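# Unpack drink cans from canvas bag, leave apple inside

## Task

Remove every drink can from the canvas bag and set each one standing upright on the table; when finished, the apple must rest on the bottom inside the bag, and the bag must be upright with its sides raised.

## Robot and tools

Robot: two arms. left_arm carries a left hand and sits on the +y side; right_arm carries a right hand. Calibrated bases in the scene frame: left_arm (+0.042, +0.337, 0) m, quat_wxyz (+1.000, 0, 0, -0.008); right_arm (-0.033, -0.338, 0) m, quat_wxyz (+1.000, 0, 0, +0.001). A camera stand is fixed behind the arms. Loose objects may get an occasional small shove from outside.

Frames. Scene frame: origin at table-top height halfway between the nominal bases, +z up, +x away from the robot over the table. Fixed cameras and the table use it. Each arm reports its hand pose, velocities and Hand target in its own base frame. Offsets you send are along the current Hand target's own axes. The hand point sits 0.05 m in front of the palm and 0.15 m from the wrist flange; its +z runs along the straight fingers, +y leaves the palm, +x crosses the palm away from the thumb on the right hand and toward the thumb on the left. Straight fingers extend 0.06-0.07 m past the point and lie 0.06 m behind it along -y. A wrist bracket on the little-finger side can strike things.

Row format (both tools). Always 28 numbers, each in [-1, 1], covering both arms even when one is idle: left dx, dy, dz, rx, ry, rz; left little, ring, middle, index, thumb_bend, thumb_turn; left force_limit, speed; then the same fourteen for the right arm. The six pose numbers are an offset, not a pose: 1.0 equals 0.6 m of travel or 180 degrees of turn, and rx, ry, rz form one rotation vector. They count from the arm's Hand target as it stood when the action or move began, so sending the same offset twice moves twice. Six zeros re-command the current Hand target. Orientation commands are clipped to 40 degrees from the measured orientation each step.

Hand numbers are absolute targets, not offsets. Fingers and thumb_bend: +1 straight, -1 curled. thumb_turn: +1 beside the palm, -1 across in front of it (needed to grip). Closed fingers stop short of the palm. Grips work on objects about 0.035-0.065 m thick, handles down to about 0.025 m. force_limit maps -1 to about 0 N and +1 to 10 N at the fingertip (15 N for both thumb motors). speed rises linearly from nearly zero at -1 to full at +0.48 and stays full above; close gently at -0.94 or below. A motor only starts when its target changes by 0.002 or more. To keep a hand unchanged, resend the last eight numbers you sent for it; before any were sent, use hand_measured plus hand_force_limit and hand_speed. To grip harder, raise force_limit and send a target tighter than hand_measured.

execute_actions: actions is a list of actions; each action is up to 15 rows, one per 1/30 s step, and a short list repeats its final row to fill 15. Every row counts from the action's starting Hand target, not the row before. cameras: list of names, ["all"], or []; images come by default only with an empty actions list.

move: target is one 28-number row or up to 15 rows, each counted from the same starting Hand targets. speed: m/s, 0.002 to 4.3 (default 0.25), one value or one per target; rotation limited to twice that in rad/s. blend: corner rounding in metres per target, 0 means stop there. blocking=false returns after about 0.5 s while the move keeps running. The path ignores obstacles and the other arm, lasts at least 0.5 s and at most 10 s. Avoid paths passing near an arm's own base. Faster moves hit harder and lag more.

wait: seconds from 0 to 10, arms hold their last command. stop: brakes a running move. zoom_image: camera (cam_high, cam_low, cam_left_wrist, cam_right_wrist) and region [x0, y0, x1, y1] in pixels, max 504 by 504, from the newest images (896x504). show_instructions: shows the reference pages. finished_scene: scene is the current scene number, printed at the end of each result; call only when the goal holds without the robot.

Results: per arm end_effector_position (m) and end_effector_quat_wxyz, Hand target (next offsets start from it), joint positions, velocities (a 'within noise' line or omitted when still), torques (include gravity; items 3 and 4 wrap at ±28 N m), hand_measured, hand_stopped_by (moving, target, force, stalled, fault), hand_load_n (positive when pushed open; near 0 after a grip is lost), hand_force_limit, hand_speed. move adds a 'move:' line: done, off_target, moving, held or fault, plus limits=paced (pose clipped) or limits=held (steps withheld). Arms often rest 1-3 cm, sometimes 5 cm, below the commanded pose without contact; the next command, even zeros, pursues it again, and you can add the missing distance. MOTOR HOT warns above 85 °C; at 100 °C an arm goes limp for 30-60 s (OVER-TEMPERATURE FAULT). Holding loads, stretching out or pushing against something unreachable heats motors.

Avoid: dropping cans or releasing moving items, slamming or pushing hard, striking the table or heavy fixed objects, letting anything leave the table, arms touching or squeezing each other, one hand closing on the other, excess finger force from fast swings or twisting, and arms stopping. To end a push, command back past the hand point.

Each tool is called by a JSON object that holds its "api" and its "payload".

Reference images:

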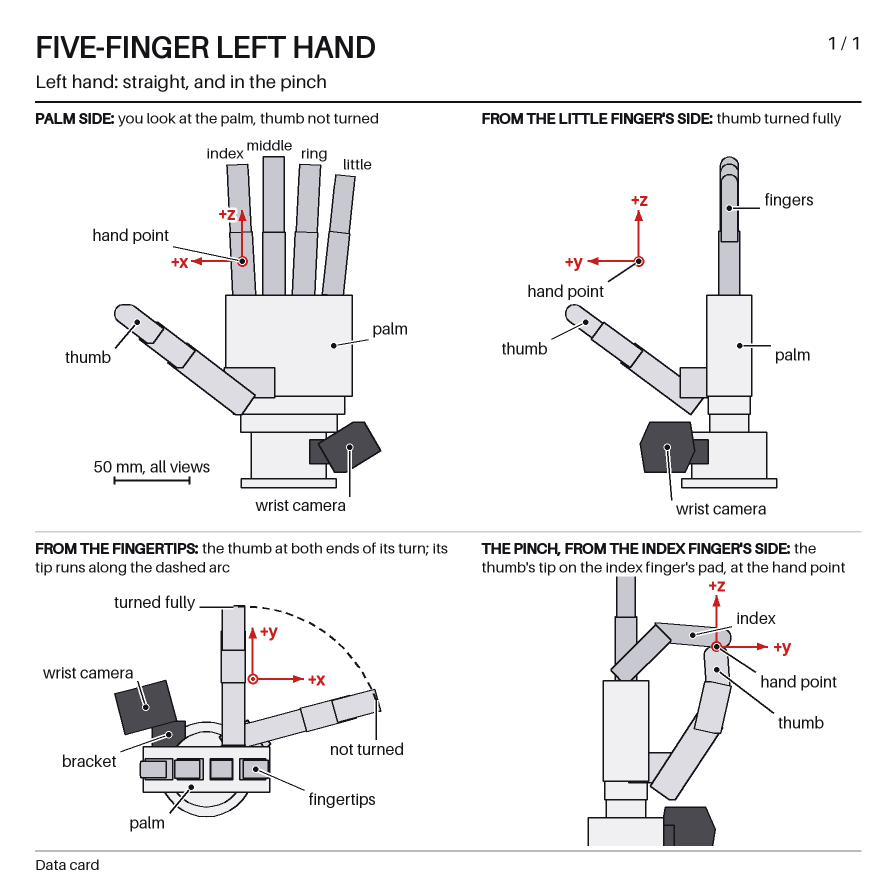

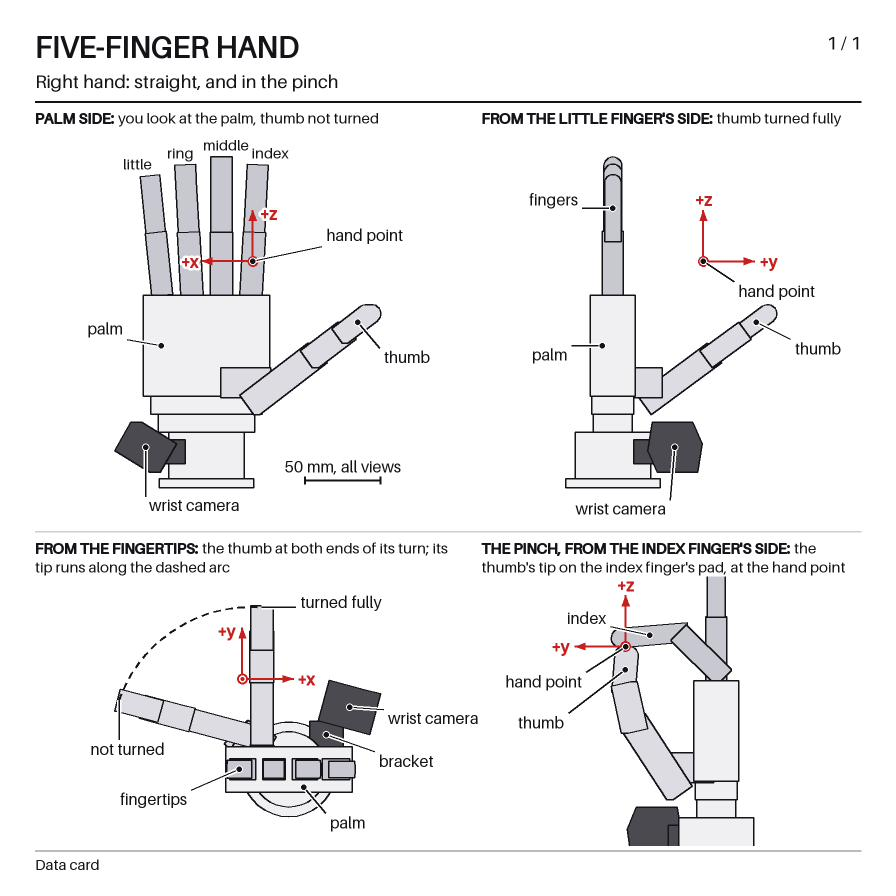

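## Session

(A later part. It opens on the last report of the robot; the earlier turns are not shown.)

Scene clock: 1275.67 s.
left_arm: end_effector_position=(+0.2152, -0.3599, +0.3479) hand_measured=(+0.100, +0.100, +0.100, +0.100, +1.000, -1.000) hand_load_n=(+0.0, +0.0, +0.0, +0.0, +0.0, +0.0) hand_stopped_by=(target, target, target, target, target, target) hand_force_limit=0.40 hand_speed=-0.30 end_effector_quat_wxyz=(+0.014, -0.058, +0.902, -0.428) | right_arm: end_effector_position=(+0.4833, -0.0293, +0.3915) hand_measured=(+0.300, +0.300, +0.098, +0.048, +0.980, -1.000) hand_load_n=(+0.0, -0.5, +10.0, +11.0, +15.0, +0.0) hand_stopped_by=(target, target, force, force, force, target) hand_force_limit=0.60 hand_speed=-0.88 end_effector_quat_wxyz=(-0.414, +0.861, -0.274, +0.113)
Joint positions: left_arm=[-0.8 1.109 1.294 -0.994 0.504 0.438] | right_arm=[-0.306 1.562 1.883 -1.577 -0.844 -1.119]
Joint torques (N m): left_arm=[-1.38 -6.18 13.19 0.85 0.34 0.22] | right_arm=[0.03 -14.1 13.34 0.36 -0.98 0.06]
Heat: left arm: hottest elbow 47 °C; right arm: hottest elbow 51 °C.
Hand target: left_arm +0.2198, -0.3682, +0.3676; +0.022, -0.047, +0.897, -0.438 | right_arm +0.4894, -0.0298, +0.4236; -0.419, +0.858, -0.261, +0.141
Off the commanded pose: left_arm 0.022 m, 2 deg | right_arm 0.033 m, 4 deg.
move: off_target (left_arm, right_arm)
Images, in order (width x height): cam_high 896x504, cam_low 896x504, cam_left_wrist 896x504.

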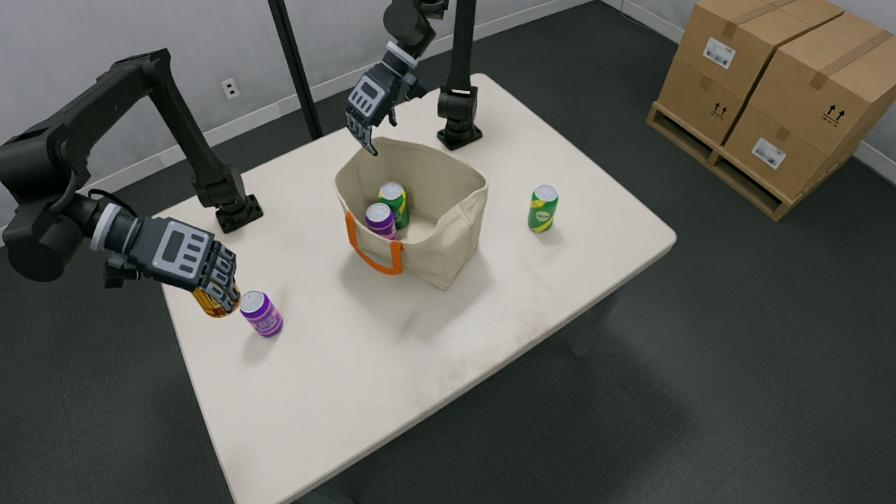

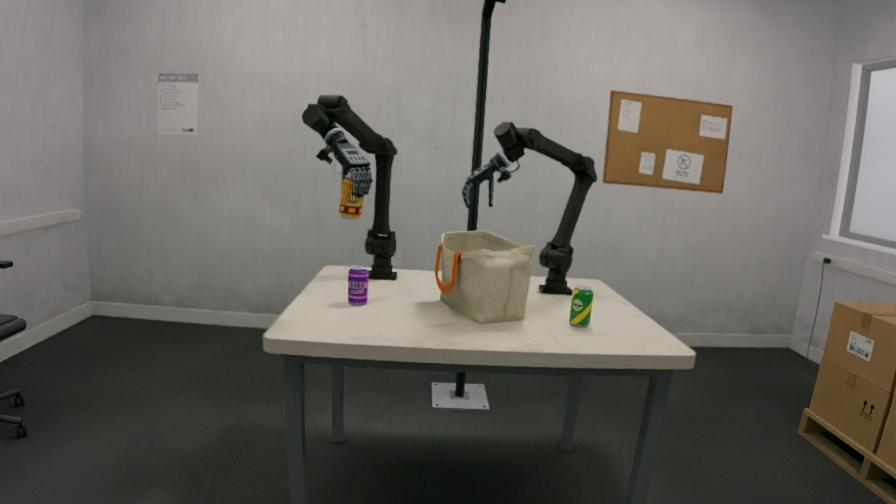

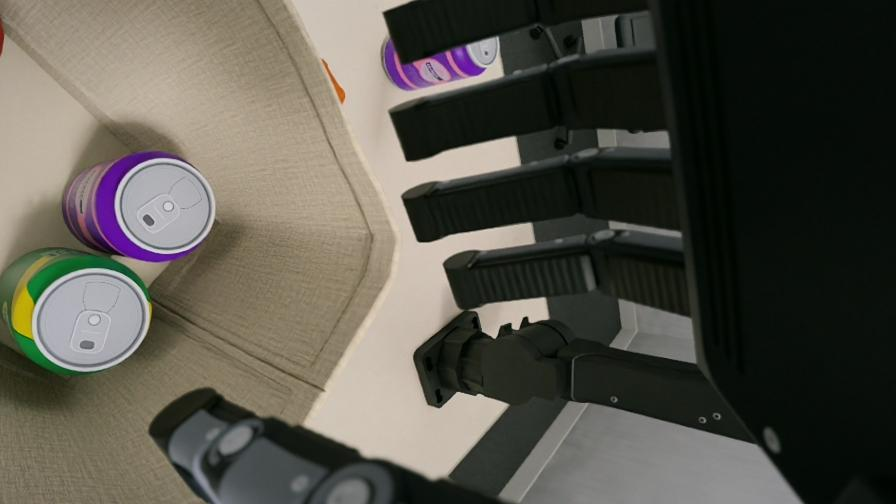

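{"api": "move", "payload": {"target": [0,0.2402,0.2005,0,0,0,0.1,0.1,0.1,0.1,1,-1,0.4,-0.3,0,0.3528,0.2758,0,0,0,0.3,0.3,-0.32,-0.32,0.3,-1,0.6,-0.88], "speed": 0.15, "cameras": ["cam_low","cam_left_wrist","cam_high"]}}

{"api": "zoom_image", "payload": {"camera": "cam_low", "region": [310, 230, 410, 310]}}

Scene clock: 1301.07 s.
left_arm: end_effector_position=(+0.2192, -0.3687, +0.1817) hand_measured=(+0.100, +0.100, +0.100, +0.100, +1.000, -1.000) hand_load_n=(+0.0, +0.0, +0.0, +0.0, +0.0, +0.0) hand_stopped_by=(target, target, target, target, target, target) hand_force_limit=0.40 hand_speed=-0.30 end_effector_quat_wxyz=(+0.021, -0.050, +0.898, -0.436) | right_arm: end_effector_position=(+0.4917, -0.0317, +0.1459) hand_measured=(+0.300, +0.300, +0.098, +0.048, +0.980, -1.000) hand_load_n=(+0.0, +0.0, +10.0, +11.0, +15.0, +0.0) hand_stopped_by=(target, target, force, force, force, target) hand_force_limit=0.60 hand_speed=-0.88 end_effector_quat_wxyz=(-0.415, +0.861, -0.266, +0.128)
Joint positions: left_arm=[-0.809 1.14 0.87 -0.515 0.5 0.438] | right_arm=[-0.306 1.568 1.233 -0.886 -0.846 -1.119]
Joint torques (N m): left_arm=[-1.32 -6.59 8.76 2.02 0.16 0.13] | right_arm=[0.09 -14.97 7.92 1.29 -0.9 0.05]
Heat: left arm: hottest elbow 47 °C; right arm: hottest elbow 53 °C.
Hand target: left_arm +0.2202, -0.3745, +0.1801; +0.022, -0.047, +0.897, -0.438 | right_arm +0.4960, -0.0318, +0.1550; -0.419, +0.858, -0.261, +0.142
Off the commanded pose: left_arm 0.006 m, 1 deg | right_arm 0.010 m, 2 deg.
move: done
Images, in order (width x height): cam_high 896x504, cam_low 896x504, cam_left_wrist 896x504.

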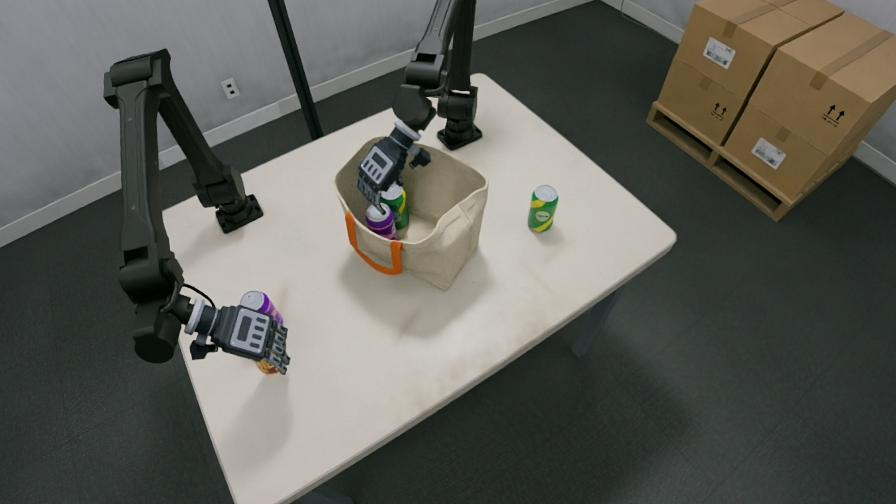

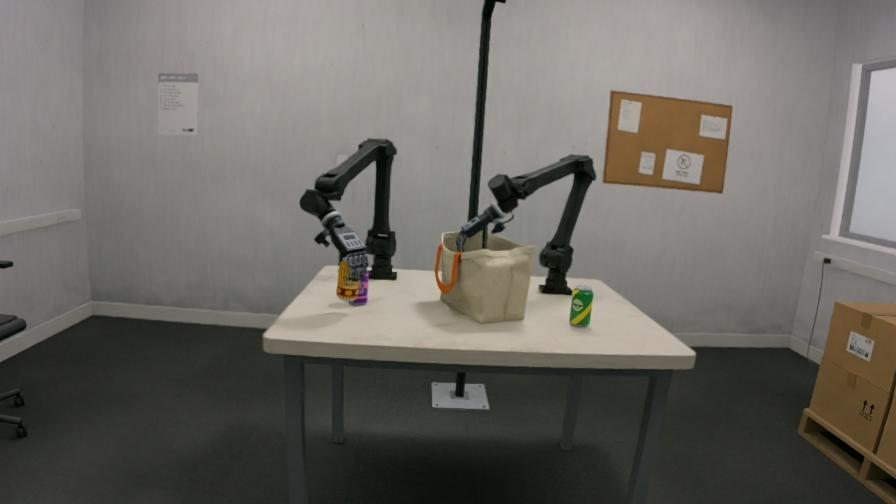

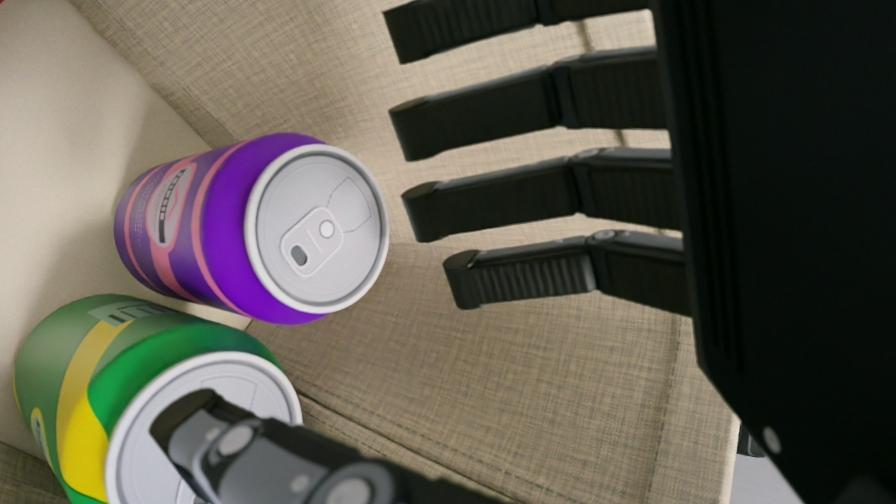

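Scaled by 5.040 from the camera's 896x504 image, which has a finer 1280x720 frame.

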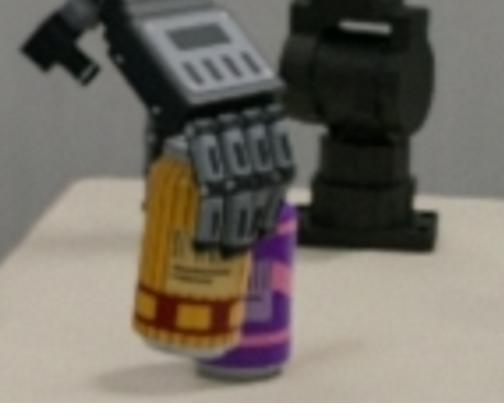

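{"api": "move", "payload": {"target": [[0.0008,-0.0185,0.0237,0,0.0263,0.0205,0.1,0.1,0.1,0.1,1,-1,0.4,-0.3,0,0.0131,0.0103,0,0,0,0.3,0.3,-0.32,-0.32,0.3,-1,0.6,-0.88],[0.0008,-0.0185,0.0237,0,0.0263,0.0205,0.3,0.3,0.3,0.3,1,-1,0.4,-0.3,0,0.0131,0.0103,0,0,0,0.3,0.3,-0.32,-0.32,0.3,-1,0.6,-0.88],[0.0008,0.0406,0.0699,0,0.0263,0.0205,0.3,0.3,0.3,0.3,1,-1,0.4,-0.3,0,0.042,0.0328,0,0,0,0.3,0.3,-0.32,-0.32,0.3,-1,0.6,-0.88]], "speed": 0.08, "cameras": ["cam_low","cam_left_wrist"]}}

{"api": "zoom_image", "payload": {"camera": "cam_low", "region": [310, 230, 410, 310]}}

Scene clock: 1338.87 s.
left_arm: end_effector_position=(+0.2213, -0.3869, +0.1377) hand_measured=(+0.300, +0.300, +0.300, +0.300, +1.000, -1.000) hand_load_n=(+0.0, +0.0, +0.0, +0.0, +0.0, +0.0) hand_stopped_by=(target, target, target, target, target, target) hand_force_limit=0.40 hand_speed=-0.30 end_effector_quat_wxyz=(-0.002, -0.007, +0.900, -0.436) | right_arm: end_effector_position=(+0.4931, -0.0321, +0.1186) hand_measured=(+0.300, +0.300, +0.098, +0.048, +0.980, -1.000) hand_load_n=(+0.0, +0.5, +9.5, +11.5, +15.0, +0.5) hand_stopped_by=(target, target, force, force, force, target) hand_force_limit=0.60 hand_speed=-0.88 end_effector_quat_wxyz=(-0.415, +0.861, -0.264, +0.133)
Joint positions: left_arm=[-0.82 1.258 0.847 -0.41 0.562 0.508] | right_arm=[-0.306 1.592 1.184 -0.803 -0.846 -1.119]
Joint torques (N m): left_arm=[-1.26 -7.94 8.44 1.8 0.34 0.19] | right_arm=[0.09 -14.39 7.5 1.36 -0.9 0.06]
Heat: left arm: hottest elbow 47 °C; right arm: hottest elbow 47 °C.
Hand target: left_arm +0.2216, -0.3924, +0.1350; -0.001, +0.000, +0.899, -0.439 | right_arm +0.4968, -0.0320, +0.1230; -0.419, +0.858, -0.261, +0.142
Off the commanded pose: left_arm 0.006 m, 1 deg | right_arm 0.006 m, 1 deg.
move: done; target 2's new numbers were sent with left_arm's hand 0.023 m and 2 deg from that target
Images, in order (width x height): cam_low 896x504, cam_left_wrist 896x504.

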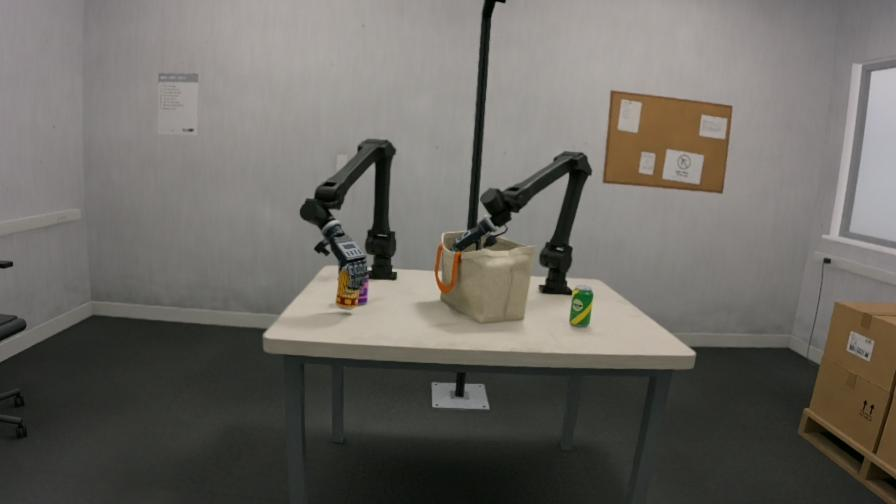

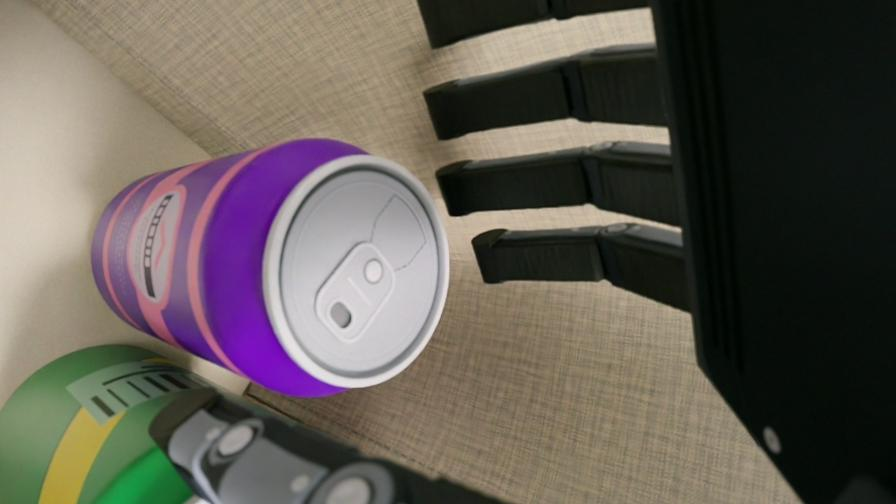

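Scaled by 5.040 from the camera's 896x504 image, which has a finer 1280x720 frame.

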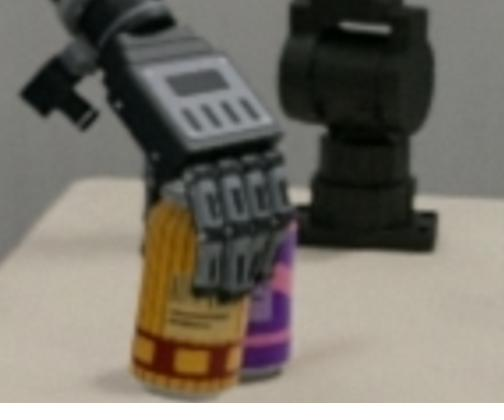

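{"api": "move", "payload": {"target": [-0.005,0.0578,0.0452,0,0,0,0.3,0.3,0.3,0.3,1,-1,0.4,-0.3,0,0.021,0.0164,0,0,0,0.3,0.3,-0.32,-0.32,0.3,-1,0.6,-0.88], "speed": 0.08, "cameras": ["cam_low","cam_left_wrist"]}}

{"api": "zoom_image", "payload": {"camera": "cam_low", "region": [310, 230, 410, 310]}}

Scene clock: 1351.60 s.
left_arm: end_effector_position=(+0.2234, -0.3893, +0.0955) hand_measured=(+0.300, +0.300, +0.300, +0.300, +1.000, -1.000) hand_load_n=(+0.5, +0.0, +0.0, +0.0, +0.0, +0.0) hand_stopped_by=(target, target, target, target, target, target) hand_force_limit=0.40 hand_speed=-0.30 end_effector_quat_wxyz=(-0.001, -0.003, +0.899, -0.438) | right_arm: end_effector_position=(+0.4936, -0.0323, +0.1030) hand_measured=(+0.300, +0.300, +0.098, +0.048, +0.980, -1.000) hand_load_n=(+0.0, +0.0, +10.0, +11.0, +15.5, +0.0) hand_stopped_by=(target, target, force, force, force, target) hand_force_limit=0.60 hand_speed=-0.88 end_effector_quat_wxyz=(-0.415, +0.861, -0.264, +0.134)
Joint positions: left_arm=[-0.82 1.326 0.783 -0.276 0.565 0.515] | right_arm=[-0.306 1.61 1.161 -0.761 -0.846 -1.119]
Joint torques (N m): left_arm=[-1.14 -8.7 7.68 1.87 0.36 0.17] | right_arm=[0.09 -14.45 7.38 1.33 -0.9 0.06]
Heat: left arm: hottest elbow 46 °C; right arm: hottest elbow 46 °C.
Hand target: left_arm +0.2246, -0.3926, +0.0911; -0.001, +0.000, +0.898, -0.439 | right_arm +0.4973, -0.0322, +0.1071; -0.419, +0.858, -0.261, +0.142
Off the commanded pose: left_arm 0.006 m, 0 deg | right_arm 0.005 m, 1 deg.
move: done
Images, in order (width x height): cam_low 896x504, cam_left_wrist 896x504.

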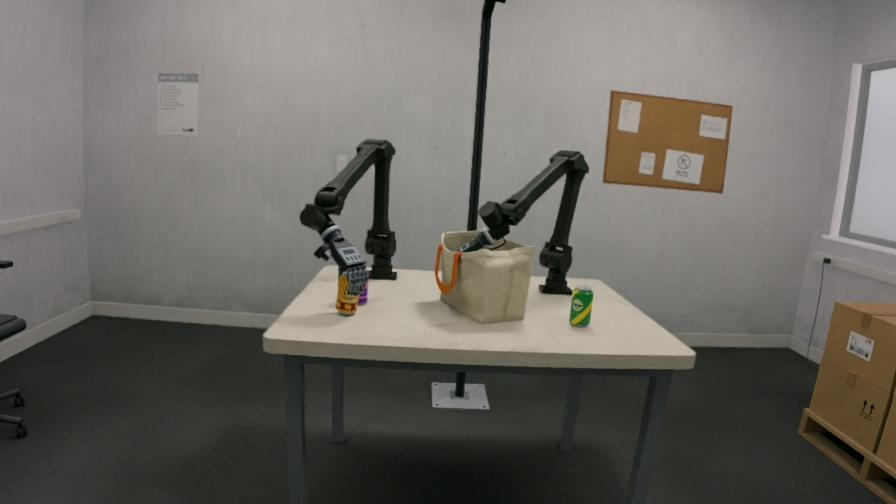

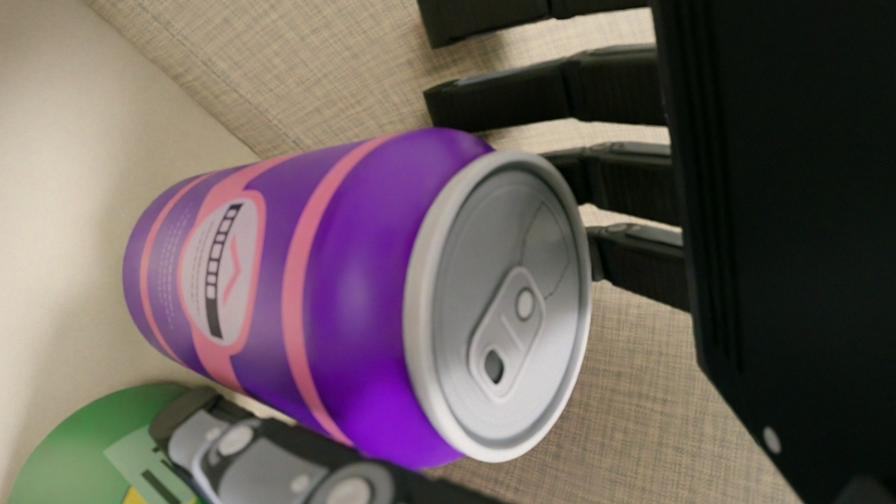

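Scaled by 5.040 from the camera's 896x504 image, which has a finer 1280x720 frame.

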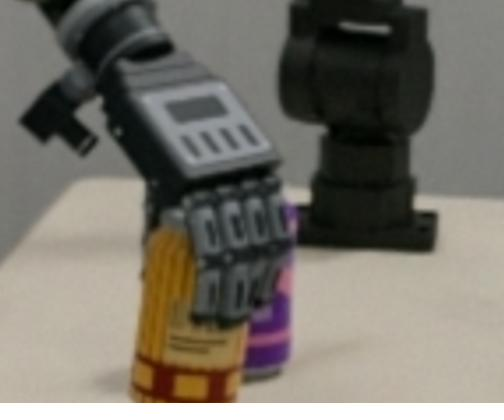

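{"api": "move", "payload": {"target": [-0.0203,-0.0453,-0.015,0,0,0,0.3,0.3,0.4,0.4,1,-1,0.2,-0.3,0,0.0079,0.0062,0,0,0,0.3,0.3,-0.32,-0.32,0.3,-1,0.6,-0.88], "speed": 0.08, "cameras": ["cam_low","cam_left_wrist"]}}

{"api": "zoom_image", "payload": {"camera": "cam_low", "region": [310, 240, 410, 330]}}

Scene clock: 1370.37 s.
left_arm: end_effector_position=(+0.2234, -0.3902, +0.1038) hand_measured=(+0.300, +0.300, +0.400, +0.400, +1.000, -1.000) hand_load_n=(+0.0, +0.0, +0.0, +0.0, -0.5, +0.0) hand_stopped_by=(target, target, target, target, target, target) hand_force_limit=0.20 hand_speed=-0.30 end_effector_quat_wxyz=(-0.009, -0.005, +0.903, -0.431) | right_arm: end_effector_position=(+0.4949, -0.0325, +0.1003) hand_measured=(+0.300, +0.300, +0.098, +0.048, +0.982, -1.000) hand_load_n=(+0.0, -0.5, +9.5, +11.0, +15.5, +0.0) hand_stopped_by=(target, target, force, force, force, target) hand_force_limit=0.60 hand_speed=-0.88 end_effector_quat_wxyz=(-0.415, +0.860, -0.262, +0.137)
Joint positions: left_arm=[-0.82 1.326 0.815 -0.332 0.57 0.518] | right_arm=[-0.306 1.613 1.155 -0.745 -0.847 -1.119]
Joint torques (N m): left_arm=[-0.44 -8.82 11.82 0.83 0.39 0.17] | right_arm=[0.15 -14.04 7.15 1.36 -0.86 0.06]
Heat: left arm: hottest elbow 43 °C; right arm: hottest elbow 44 °C.
Hand target: left_arm +0.2367, -0.4022, +0.1179; -0.001, +0.000, +0.899, -0.439 | right_arm +0.4974, -0.0322, +0.1011; -0.419, +0.858, -0.261, +0.142
Off the commanded pose: left_arm 0.023 m, 2 deg | right_arm 0.003 m, 1 deg.
move: off_target (left_arm)
Images, in order (width x height): cam_low 896x504, cam_left_wrist 896x504.

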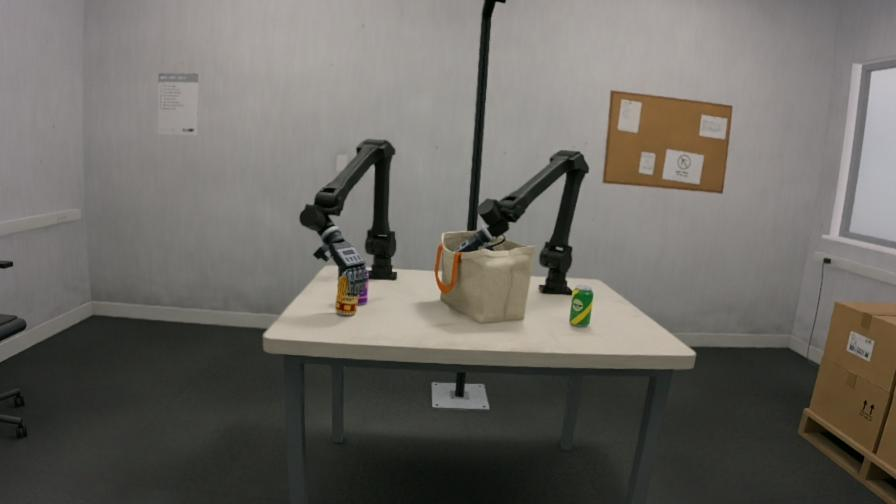

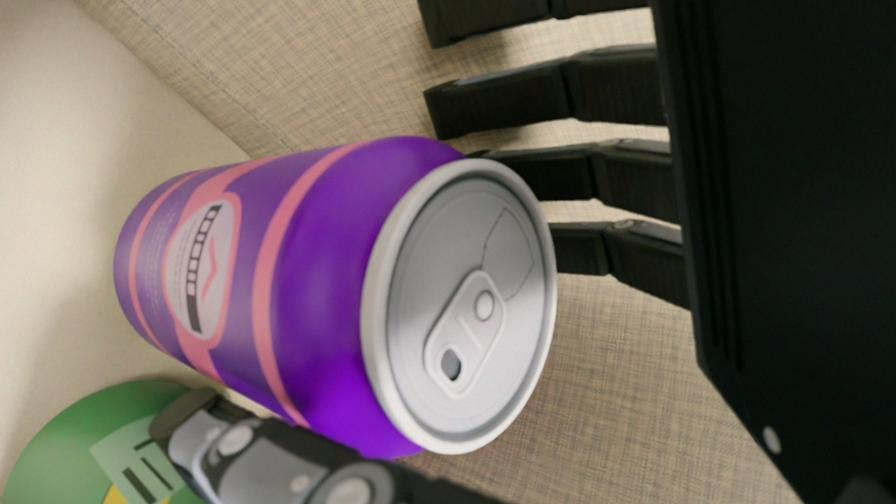

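Scaled by 5.040 from the camera's 896x504 image, which has a finer 1280x720 frame.

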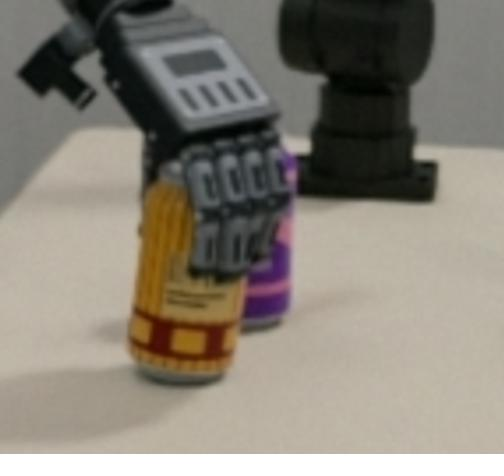

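{"api": "execute_actions", "payload": {"actions": [[[0,0,0,0,0,0,0.3,0.3,-0.2,-0.2,1,-1,0.2,-0.75,0,0.0053,0.0041,0,0,0,0.3,0.3,-0.32,-0.32,0.3,-1,0.6,-0.88]],[[0,0,0,0,0,0,0.3,0.3,-0.2,-0.2,1,-1,0.2,-0.75,0,0.0026,0.002,0,0,0,0.3,0.3,-0.32,-0.32,0.3,-1,0.6,-0.88]],[[0,0,0,0,0,0,0.3,0.3,-0.21,-0.21,1,-1,0.2,-0.88,0,0,0,0,0,0,0.3,0.3,0.15,0.1,1,-1,0.4,-0.88]],[[0,0,0,0,0,0,0.3,0.3,-0.22,-0.22,1,-1,0.2,-0.88,0,0,0,0,0,0,0.3,0.3,0.17,0.13,1,-1,0.4,-0.85]],[[0,0,0,0,0,0,0.3,0.3,-0.22,-0.22,1,-1,0.2,-0.88,0,0,0,0,0,0,0.6,0.6,0.6,0.6,1,-1,0.4,-0.6]],[[0,0,0,0,0,0,0.3,0.3,-0.23,-0.23,0.4,-1,0.5,-0.88,0,0,0,0,0,0,1,1,1,1,1,-1,0.4,-0.3]],[[0,0,0,0,0,0,0.3,0.3,-0.24,-0.24,0.39,-1,0.5,-0.88,0,0,0,0,0,0,1,1,1,1,1,-1,0.4,-0.3]],[[0,0,0,0,0,0,0.3,0.3,-0.25,-0.25,0.38,-1,0.5,-0.88,0,0,0,0,0,0,1,1,1,1,1,-1,0.4,-0.3]]], "cameras": ["cam_left_wrist","cam_right_wrist","cam_low"]}}

{"api": "zoom_image", "payload": {"camera": "cam_low", "region": [310, 240, 410, 330]}}

Scene clock: 1391.63 s.
left_arm: end_effector_position=(+0.2234, -0.3904, +0.1042) hand_measured=(+0.300, +0.300, +0.106, +0.038, +0.986, -1.000) hand_load_n=(+0.0, +0.0, +10.0, +14.5, +12.5, -1.0) hand_stopped_by=(target, target, force, force, force, target) hand_force_limit=0.50 hand_speed=-0.88 end_effector_quat_wxyz=(-0.010, -0.005, +0.902, -0.431) | right_arm: end_effector_position=(+0.4980, -0.0330, +0.0999) hand_measured=(+1.000, +1.000, +1.000, +1.000, +1.000, -1.000) hand_load_n=(+0.0, +0.0, +0.0, +0.0, +0.0, +0.0) hand_stopped_by=(target, target, target, target, target, target) hand_force_limit=0.40 hand_speed=-0.30 end_effector_quat_wxyz=(-0.416, +0.860, -0.259, +0.143)
Joint positions: left_arm=[-0.82 1.326 0.816 -0.333 0.571 0.518] | right_arm=[-0.306 1.614 1.152 -0.727 -0.85 -1.117]
Joint torques (N m): left_arm=[-0.44 -9.05 11.73 0.85 0.32 0.18] | right_arm=[0.09 -13.39 6.72 1.26 -0.76 0.04]
Heat: left arm: hottest elbow 45 °C; right arm: hottest elbow 43 °C.
Hand target: left_arm +0.2367, -0.4021, +0.1179; -0.001, +0.000, +0.899, -0.439 | right_arm +0.4975, -0.0323, +0.0951; -0.418, +0.858, -0.261, +0.142
Off the commanded pose: left_arm 0.022 m, 2 deg | right_arm 0.005 m, 0 deg.
Images, in order (width x height): cam_low 896x504, cam_left_wrist 896x504, cam_right_wrist 896x504.

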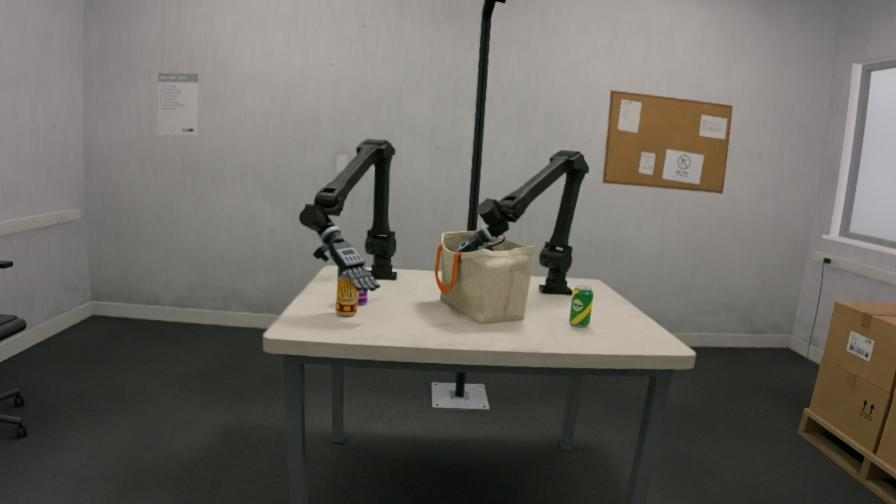

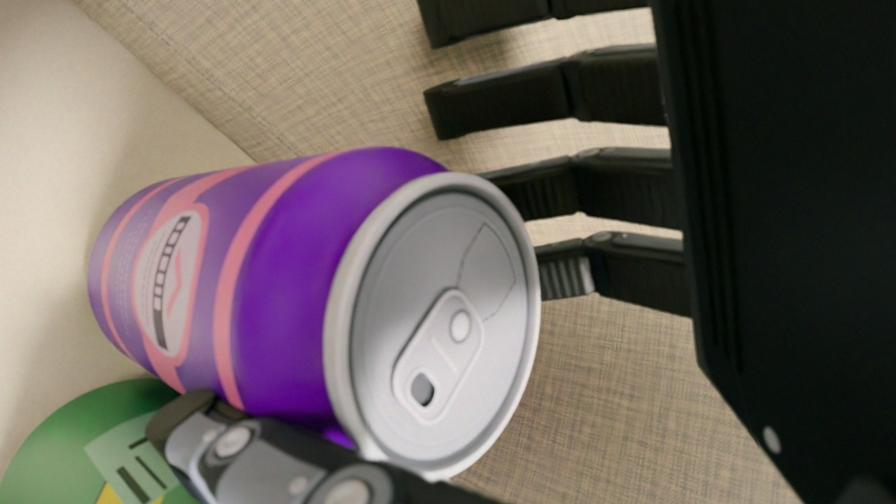

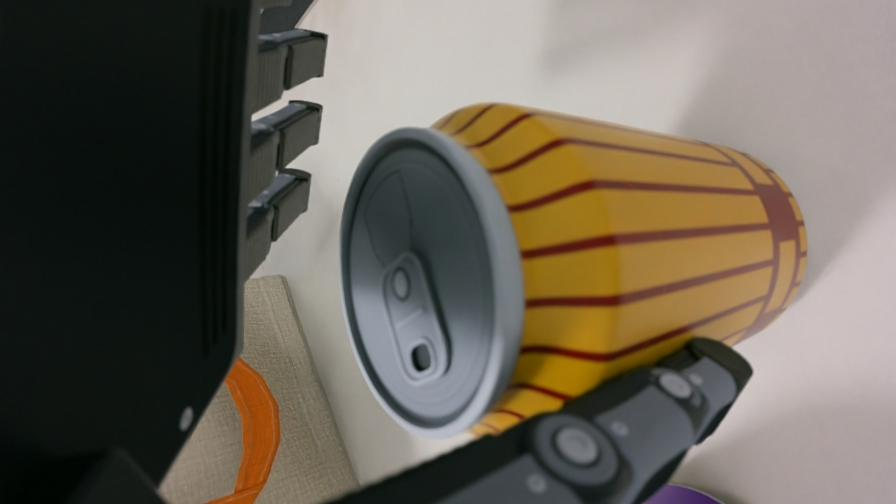

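Scaled by 5.040 from the camera's 896x504 image, which has a finer 1280x720 frame.

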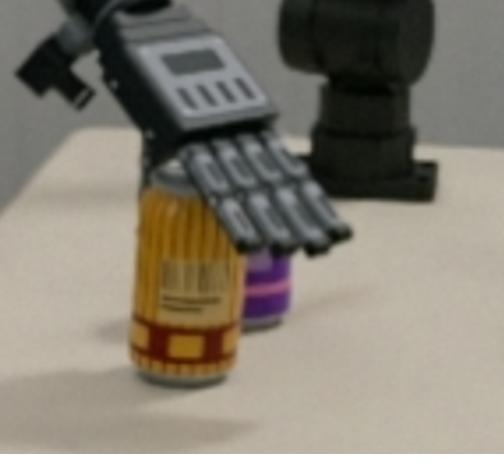

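{"api": "execute_actions", "payload": {"actions": [[[0,-0.0105,-0.0082,0,0,0,0.3,0.3,-0.26,-0.26,0.36,-1,0.6,-0.88,0,-0.0131,-0.0103,0,0,0,1,1,1,1,1,-1,0.4,-0.3]],[[0,-0.0105,-0.0082,0,0,0,0.3,0.3,-0.27,-0.27,0.35,-1,0.6,-0.88,0,-0.0263,-0.0205,0,0,0,1,1,1,1,1,-1,0.4,-0.3]],[[0,-0.0105,-0.0082,0,0,0,0.3,0.3,-0.28,-0.28,0.34,-1,0.6,-0.88,0,-0.0394,-0.0308,0,0,0,1,1,1,1,1,-1,0.4,-0.3]],[[0,-0.0105,-0.0082,0,0,0,0.3,0.3,-0.29,-0.29,0.33,-1,0.6,-0.88,0,-0.0525,-0.0411,0,0,0,1,1,1,1,1,-1,0.4,-0.3]],[[0,-0.0105,-0.0082,0,0,0,0.3,0.3,-0.30,-0.30,0.32,-1,0.6,-0.88,0,-0.0525,-0.0411,0,0,0,1,1,1,1,1,-1,0.4,-0.3]],[[0,-0.0105,-0.0082,0,0,0,0.3,0.3,-0.31,-0.31,0.31,-1,0.6,-0.88,0,-0.0525,-0.0411,0,0,0,1,1,1,1,1,-1,0.4,-0.3]],[[0,-0.0105,-0.0082,0,0,0,0.3,0.3,-0.32,-0.32,0.3,-1,0.6,-0.88,0,-0.0525,-0.0411,0,0,0,1,1,1,1,1,-1,0.4,-0.3]]], "cameras": ["cam_left_wrist","cam_low"]}}

{"api": "zoom_image", "payload": {"camera": "cam_low", "region": [310, 180, 550, 330]}}

Scene clock: 1411.13 s.
left_arm: end_effector_position=(+0.2186, -0.3832, +0.1251) hand_measured=(+0.300, +0.300, +0.106, +0.038, +0.986, -1.000) hand_load_n=(-0.5, +0.0, +10.5, +14.5, +12.0, -1.5) hand_stopped_by=(target, target, force, force, force, target) hand_force_limit=0.60 hand_speed=-0.88 end_effector_quat_wxyz=(-0.030, -0.012, +0.915, -0.403) | right_arm: end_effector_position=(+0.4818, -0.0272, +0.2971) hand_measured=(+1.000, +1.000, +1.000, +1.000, +1.000, -1.000) hand_load_n=(+0.0, +0.0, +0.0, +0.0, +0.0, +0.0) hand_stopped_by=(target, target, target, target, target, target) hand_force_limit=0.40 hand_speed=-0.30 end_effector_quat_wxyz=(-0.418, +0.859, -0.267, +0.127)
Joint positions: left_arm=[-0.82 1.311 0.889 -0.502 0.566 0.53] | right_arm=[-0.306 1.486 1.539 -1.273 -0.853 -1.114]
Joint torques (N m): left_arm=[-0.56 -13.98 13.96 0.84 0.57 0.06] | right_arm=[0.03 -12.22 12.22 0.4 -0.66 0.01]
Heat: left arm: hottest elbow 45 °C; right arm: hottest elbow 44 °C.
Hand target: left_arm +0.2368, -0.4021, +0.1740; -0.001, +0.000, +0.899, -0.439 | right_arm +0.4921, -0.0308, +0.3151; -0.419, +0.858, -0.261, +0.142
Off the commanded pose: left_arm 0.056 m, 6 deg | right_arm 0.021 m, 2 deg.
Images, in order (width x height): cam_low 896x504, cam_left_wrist 896x504.

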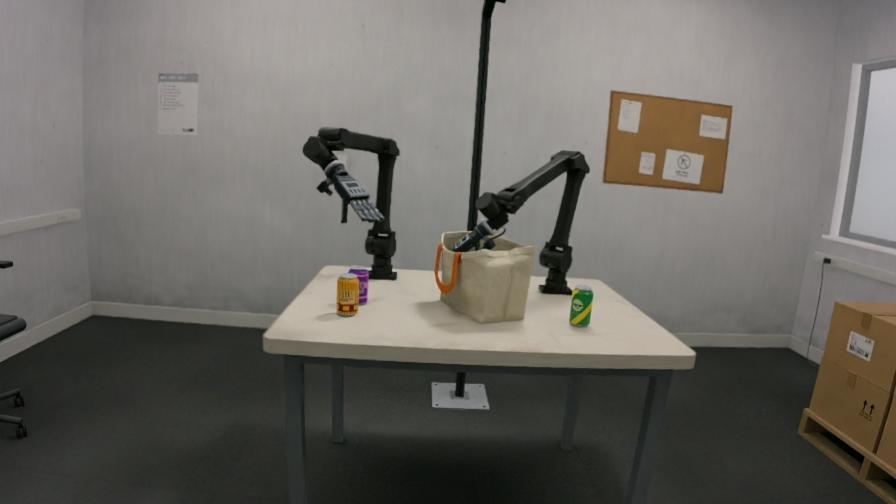

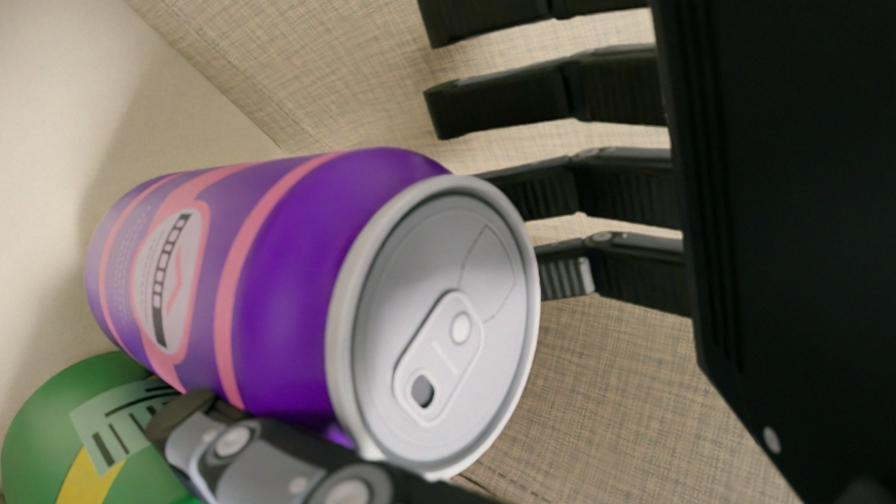

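Scaled by 2.100 from the camera's 896x504 image, which has a finer 1280x720 frame.

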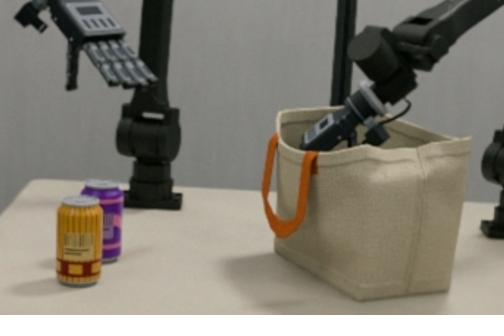

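{"api": "move", "payload": {"target": [[0,-0.3362,-0.2628,0,0,0,0.3,0.3,-0.32,-0.32,0.3,-1,0.6,-0.88,0,-0.03,-0.02,0,0,0,1,1,1,1,1,-1,0.4,-0.3],[-0.3087,0.1557,-0.892,0,-0.3721,-0.2909,0.3,0.3,-0.32,-0.32,0.3,-1,0.6,-0.88,-0.6684,-0.2657,0.2045,0,-0.2136,-0.167,0.1,0.1,0.1,0.1,1,-1,0.4,-0.3]], "speed": [0.11,0.18], "cameras": ["cam_low","cam_left_wrist","cam_right_wrist","cam_high"]}}

Scene clock: 1476.07 s.
left_arm: end_effector_position=(+0.4074, +0.0710, +0.3844) hand_measured=(+0.300, +0.300, +0.106, +0.038, +0.986, -1.000) hand_load_n=(+0.0, +0.0, +10.0, +14.5, +12.0, -0.5) hand_stopped_by=(target, target, force, force, force, target) hand_force_limit=0.60 hand_speed=-0.88 end_effector_quat_wxyz=(-0.250, +0.624, -0.676, +0.303) | right_arm: end_effector_position=(+0.2606, +0.3465, +0.3369) hand_measured=(+0.100, +0.100, +0.100, +0.100, +1.000, -1.000) hand_load_n=(-0.5, +0.0, +0.0, +0.0, +0.0, +0.0) hand_stopped_by=(target, target, target, target, target, target) hand_force_limit=0.40 hand_speed=-0.30 end_effector_quat_wxyz=(-0.419, +0.899, +0.109, -0.063)
Joint positions: left_arm=[0.363 1.126 1.429 -1.132 0.353 0.304] | right_arm=[0.659 1.333 1.49 -1.303 -0.79 -0.974]
Joint torques (N m): left_arm=[-0.67 -8 14.97 2.36 0.26 -0.02] | right_arm=[0.56 -9.29 12.46 1.25 -0.49 0.08]
Heat: left arm: hottest elbow 50 °C; right arm: hottest elbow 51 °C.
Hand target: left_arm +0.4228, +0.0772, +0.4290; -0.295, +0.607, -0.663, +0.323 | right_arm +0.2711, +0.3575, +0.3568; -0.430, +0.894, +0.117, -0.044
Off the commanded pose: left_arm 0.048 m, 6 deg | right_arm 0.025 m, 3 deg.
move: off_target (left_arm, right_arm); target 2's new numbers were sent with right_arm's hand 0.025 m and 3 deg from that target

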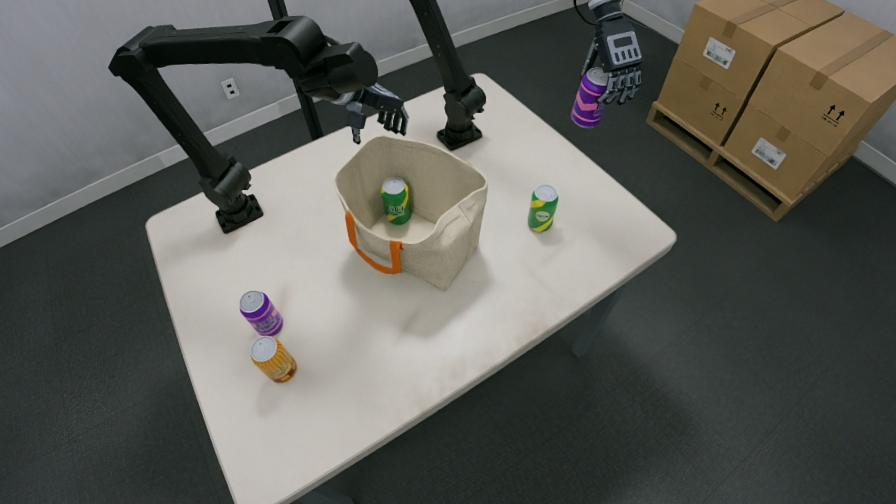

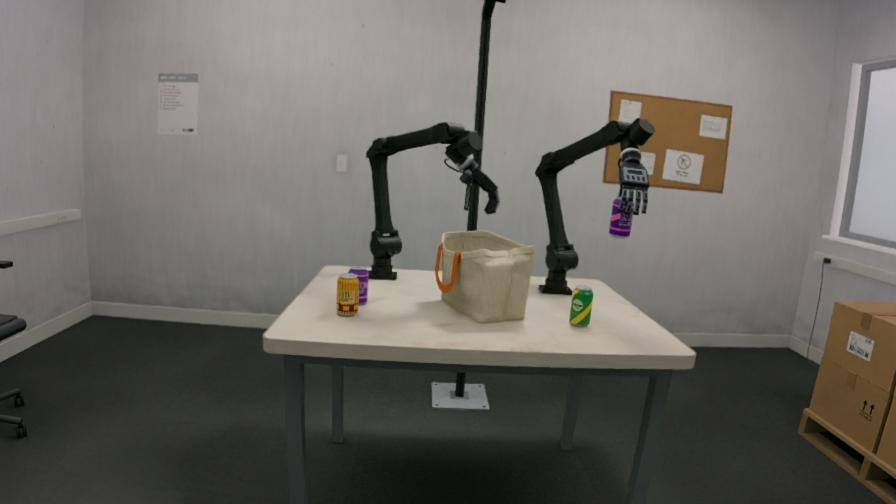

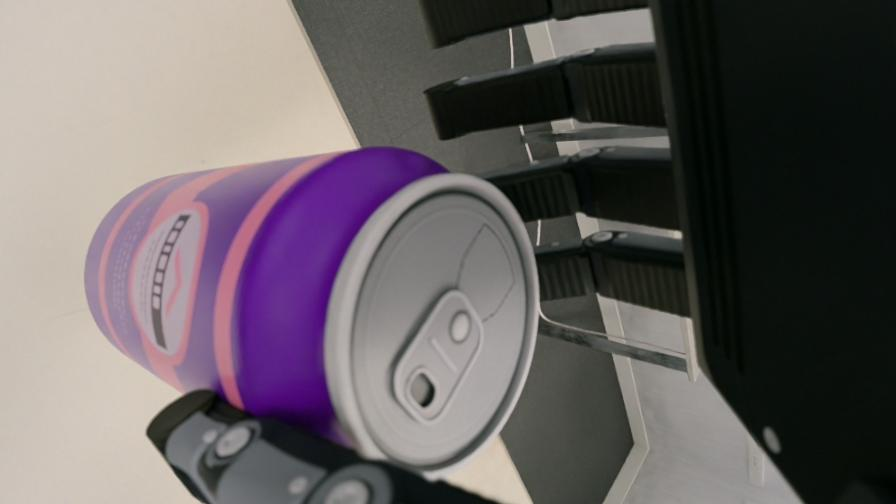

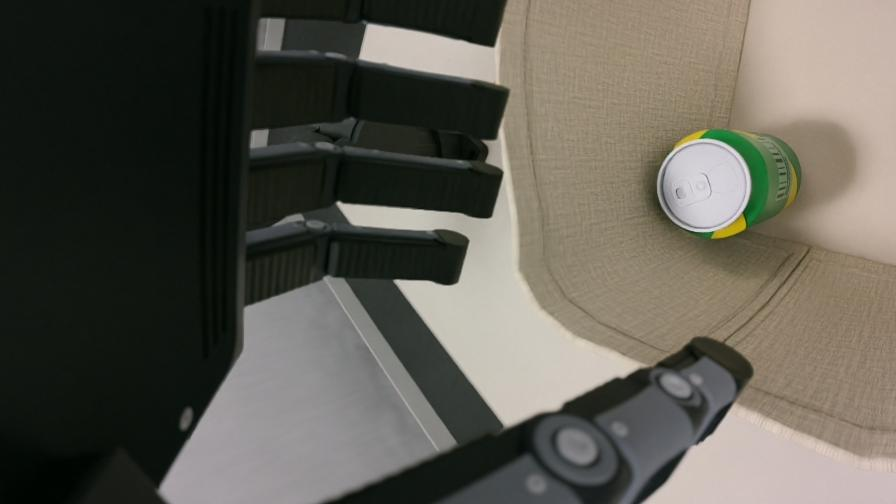

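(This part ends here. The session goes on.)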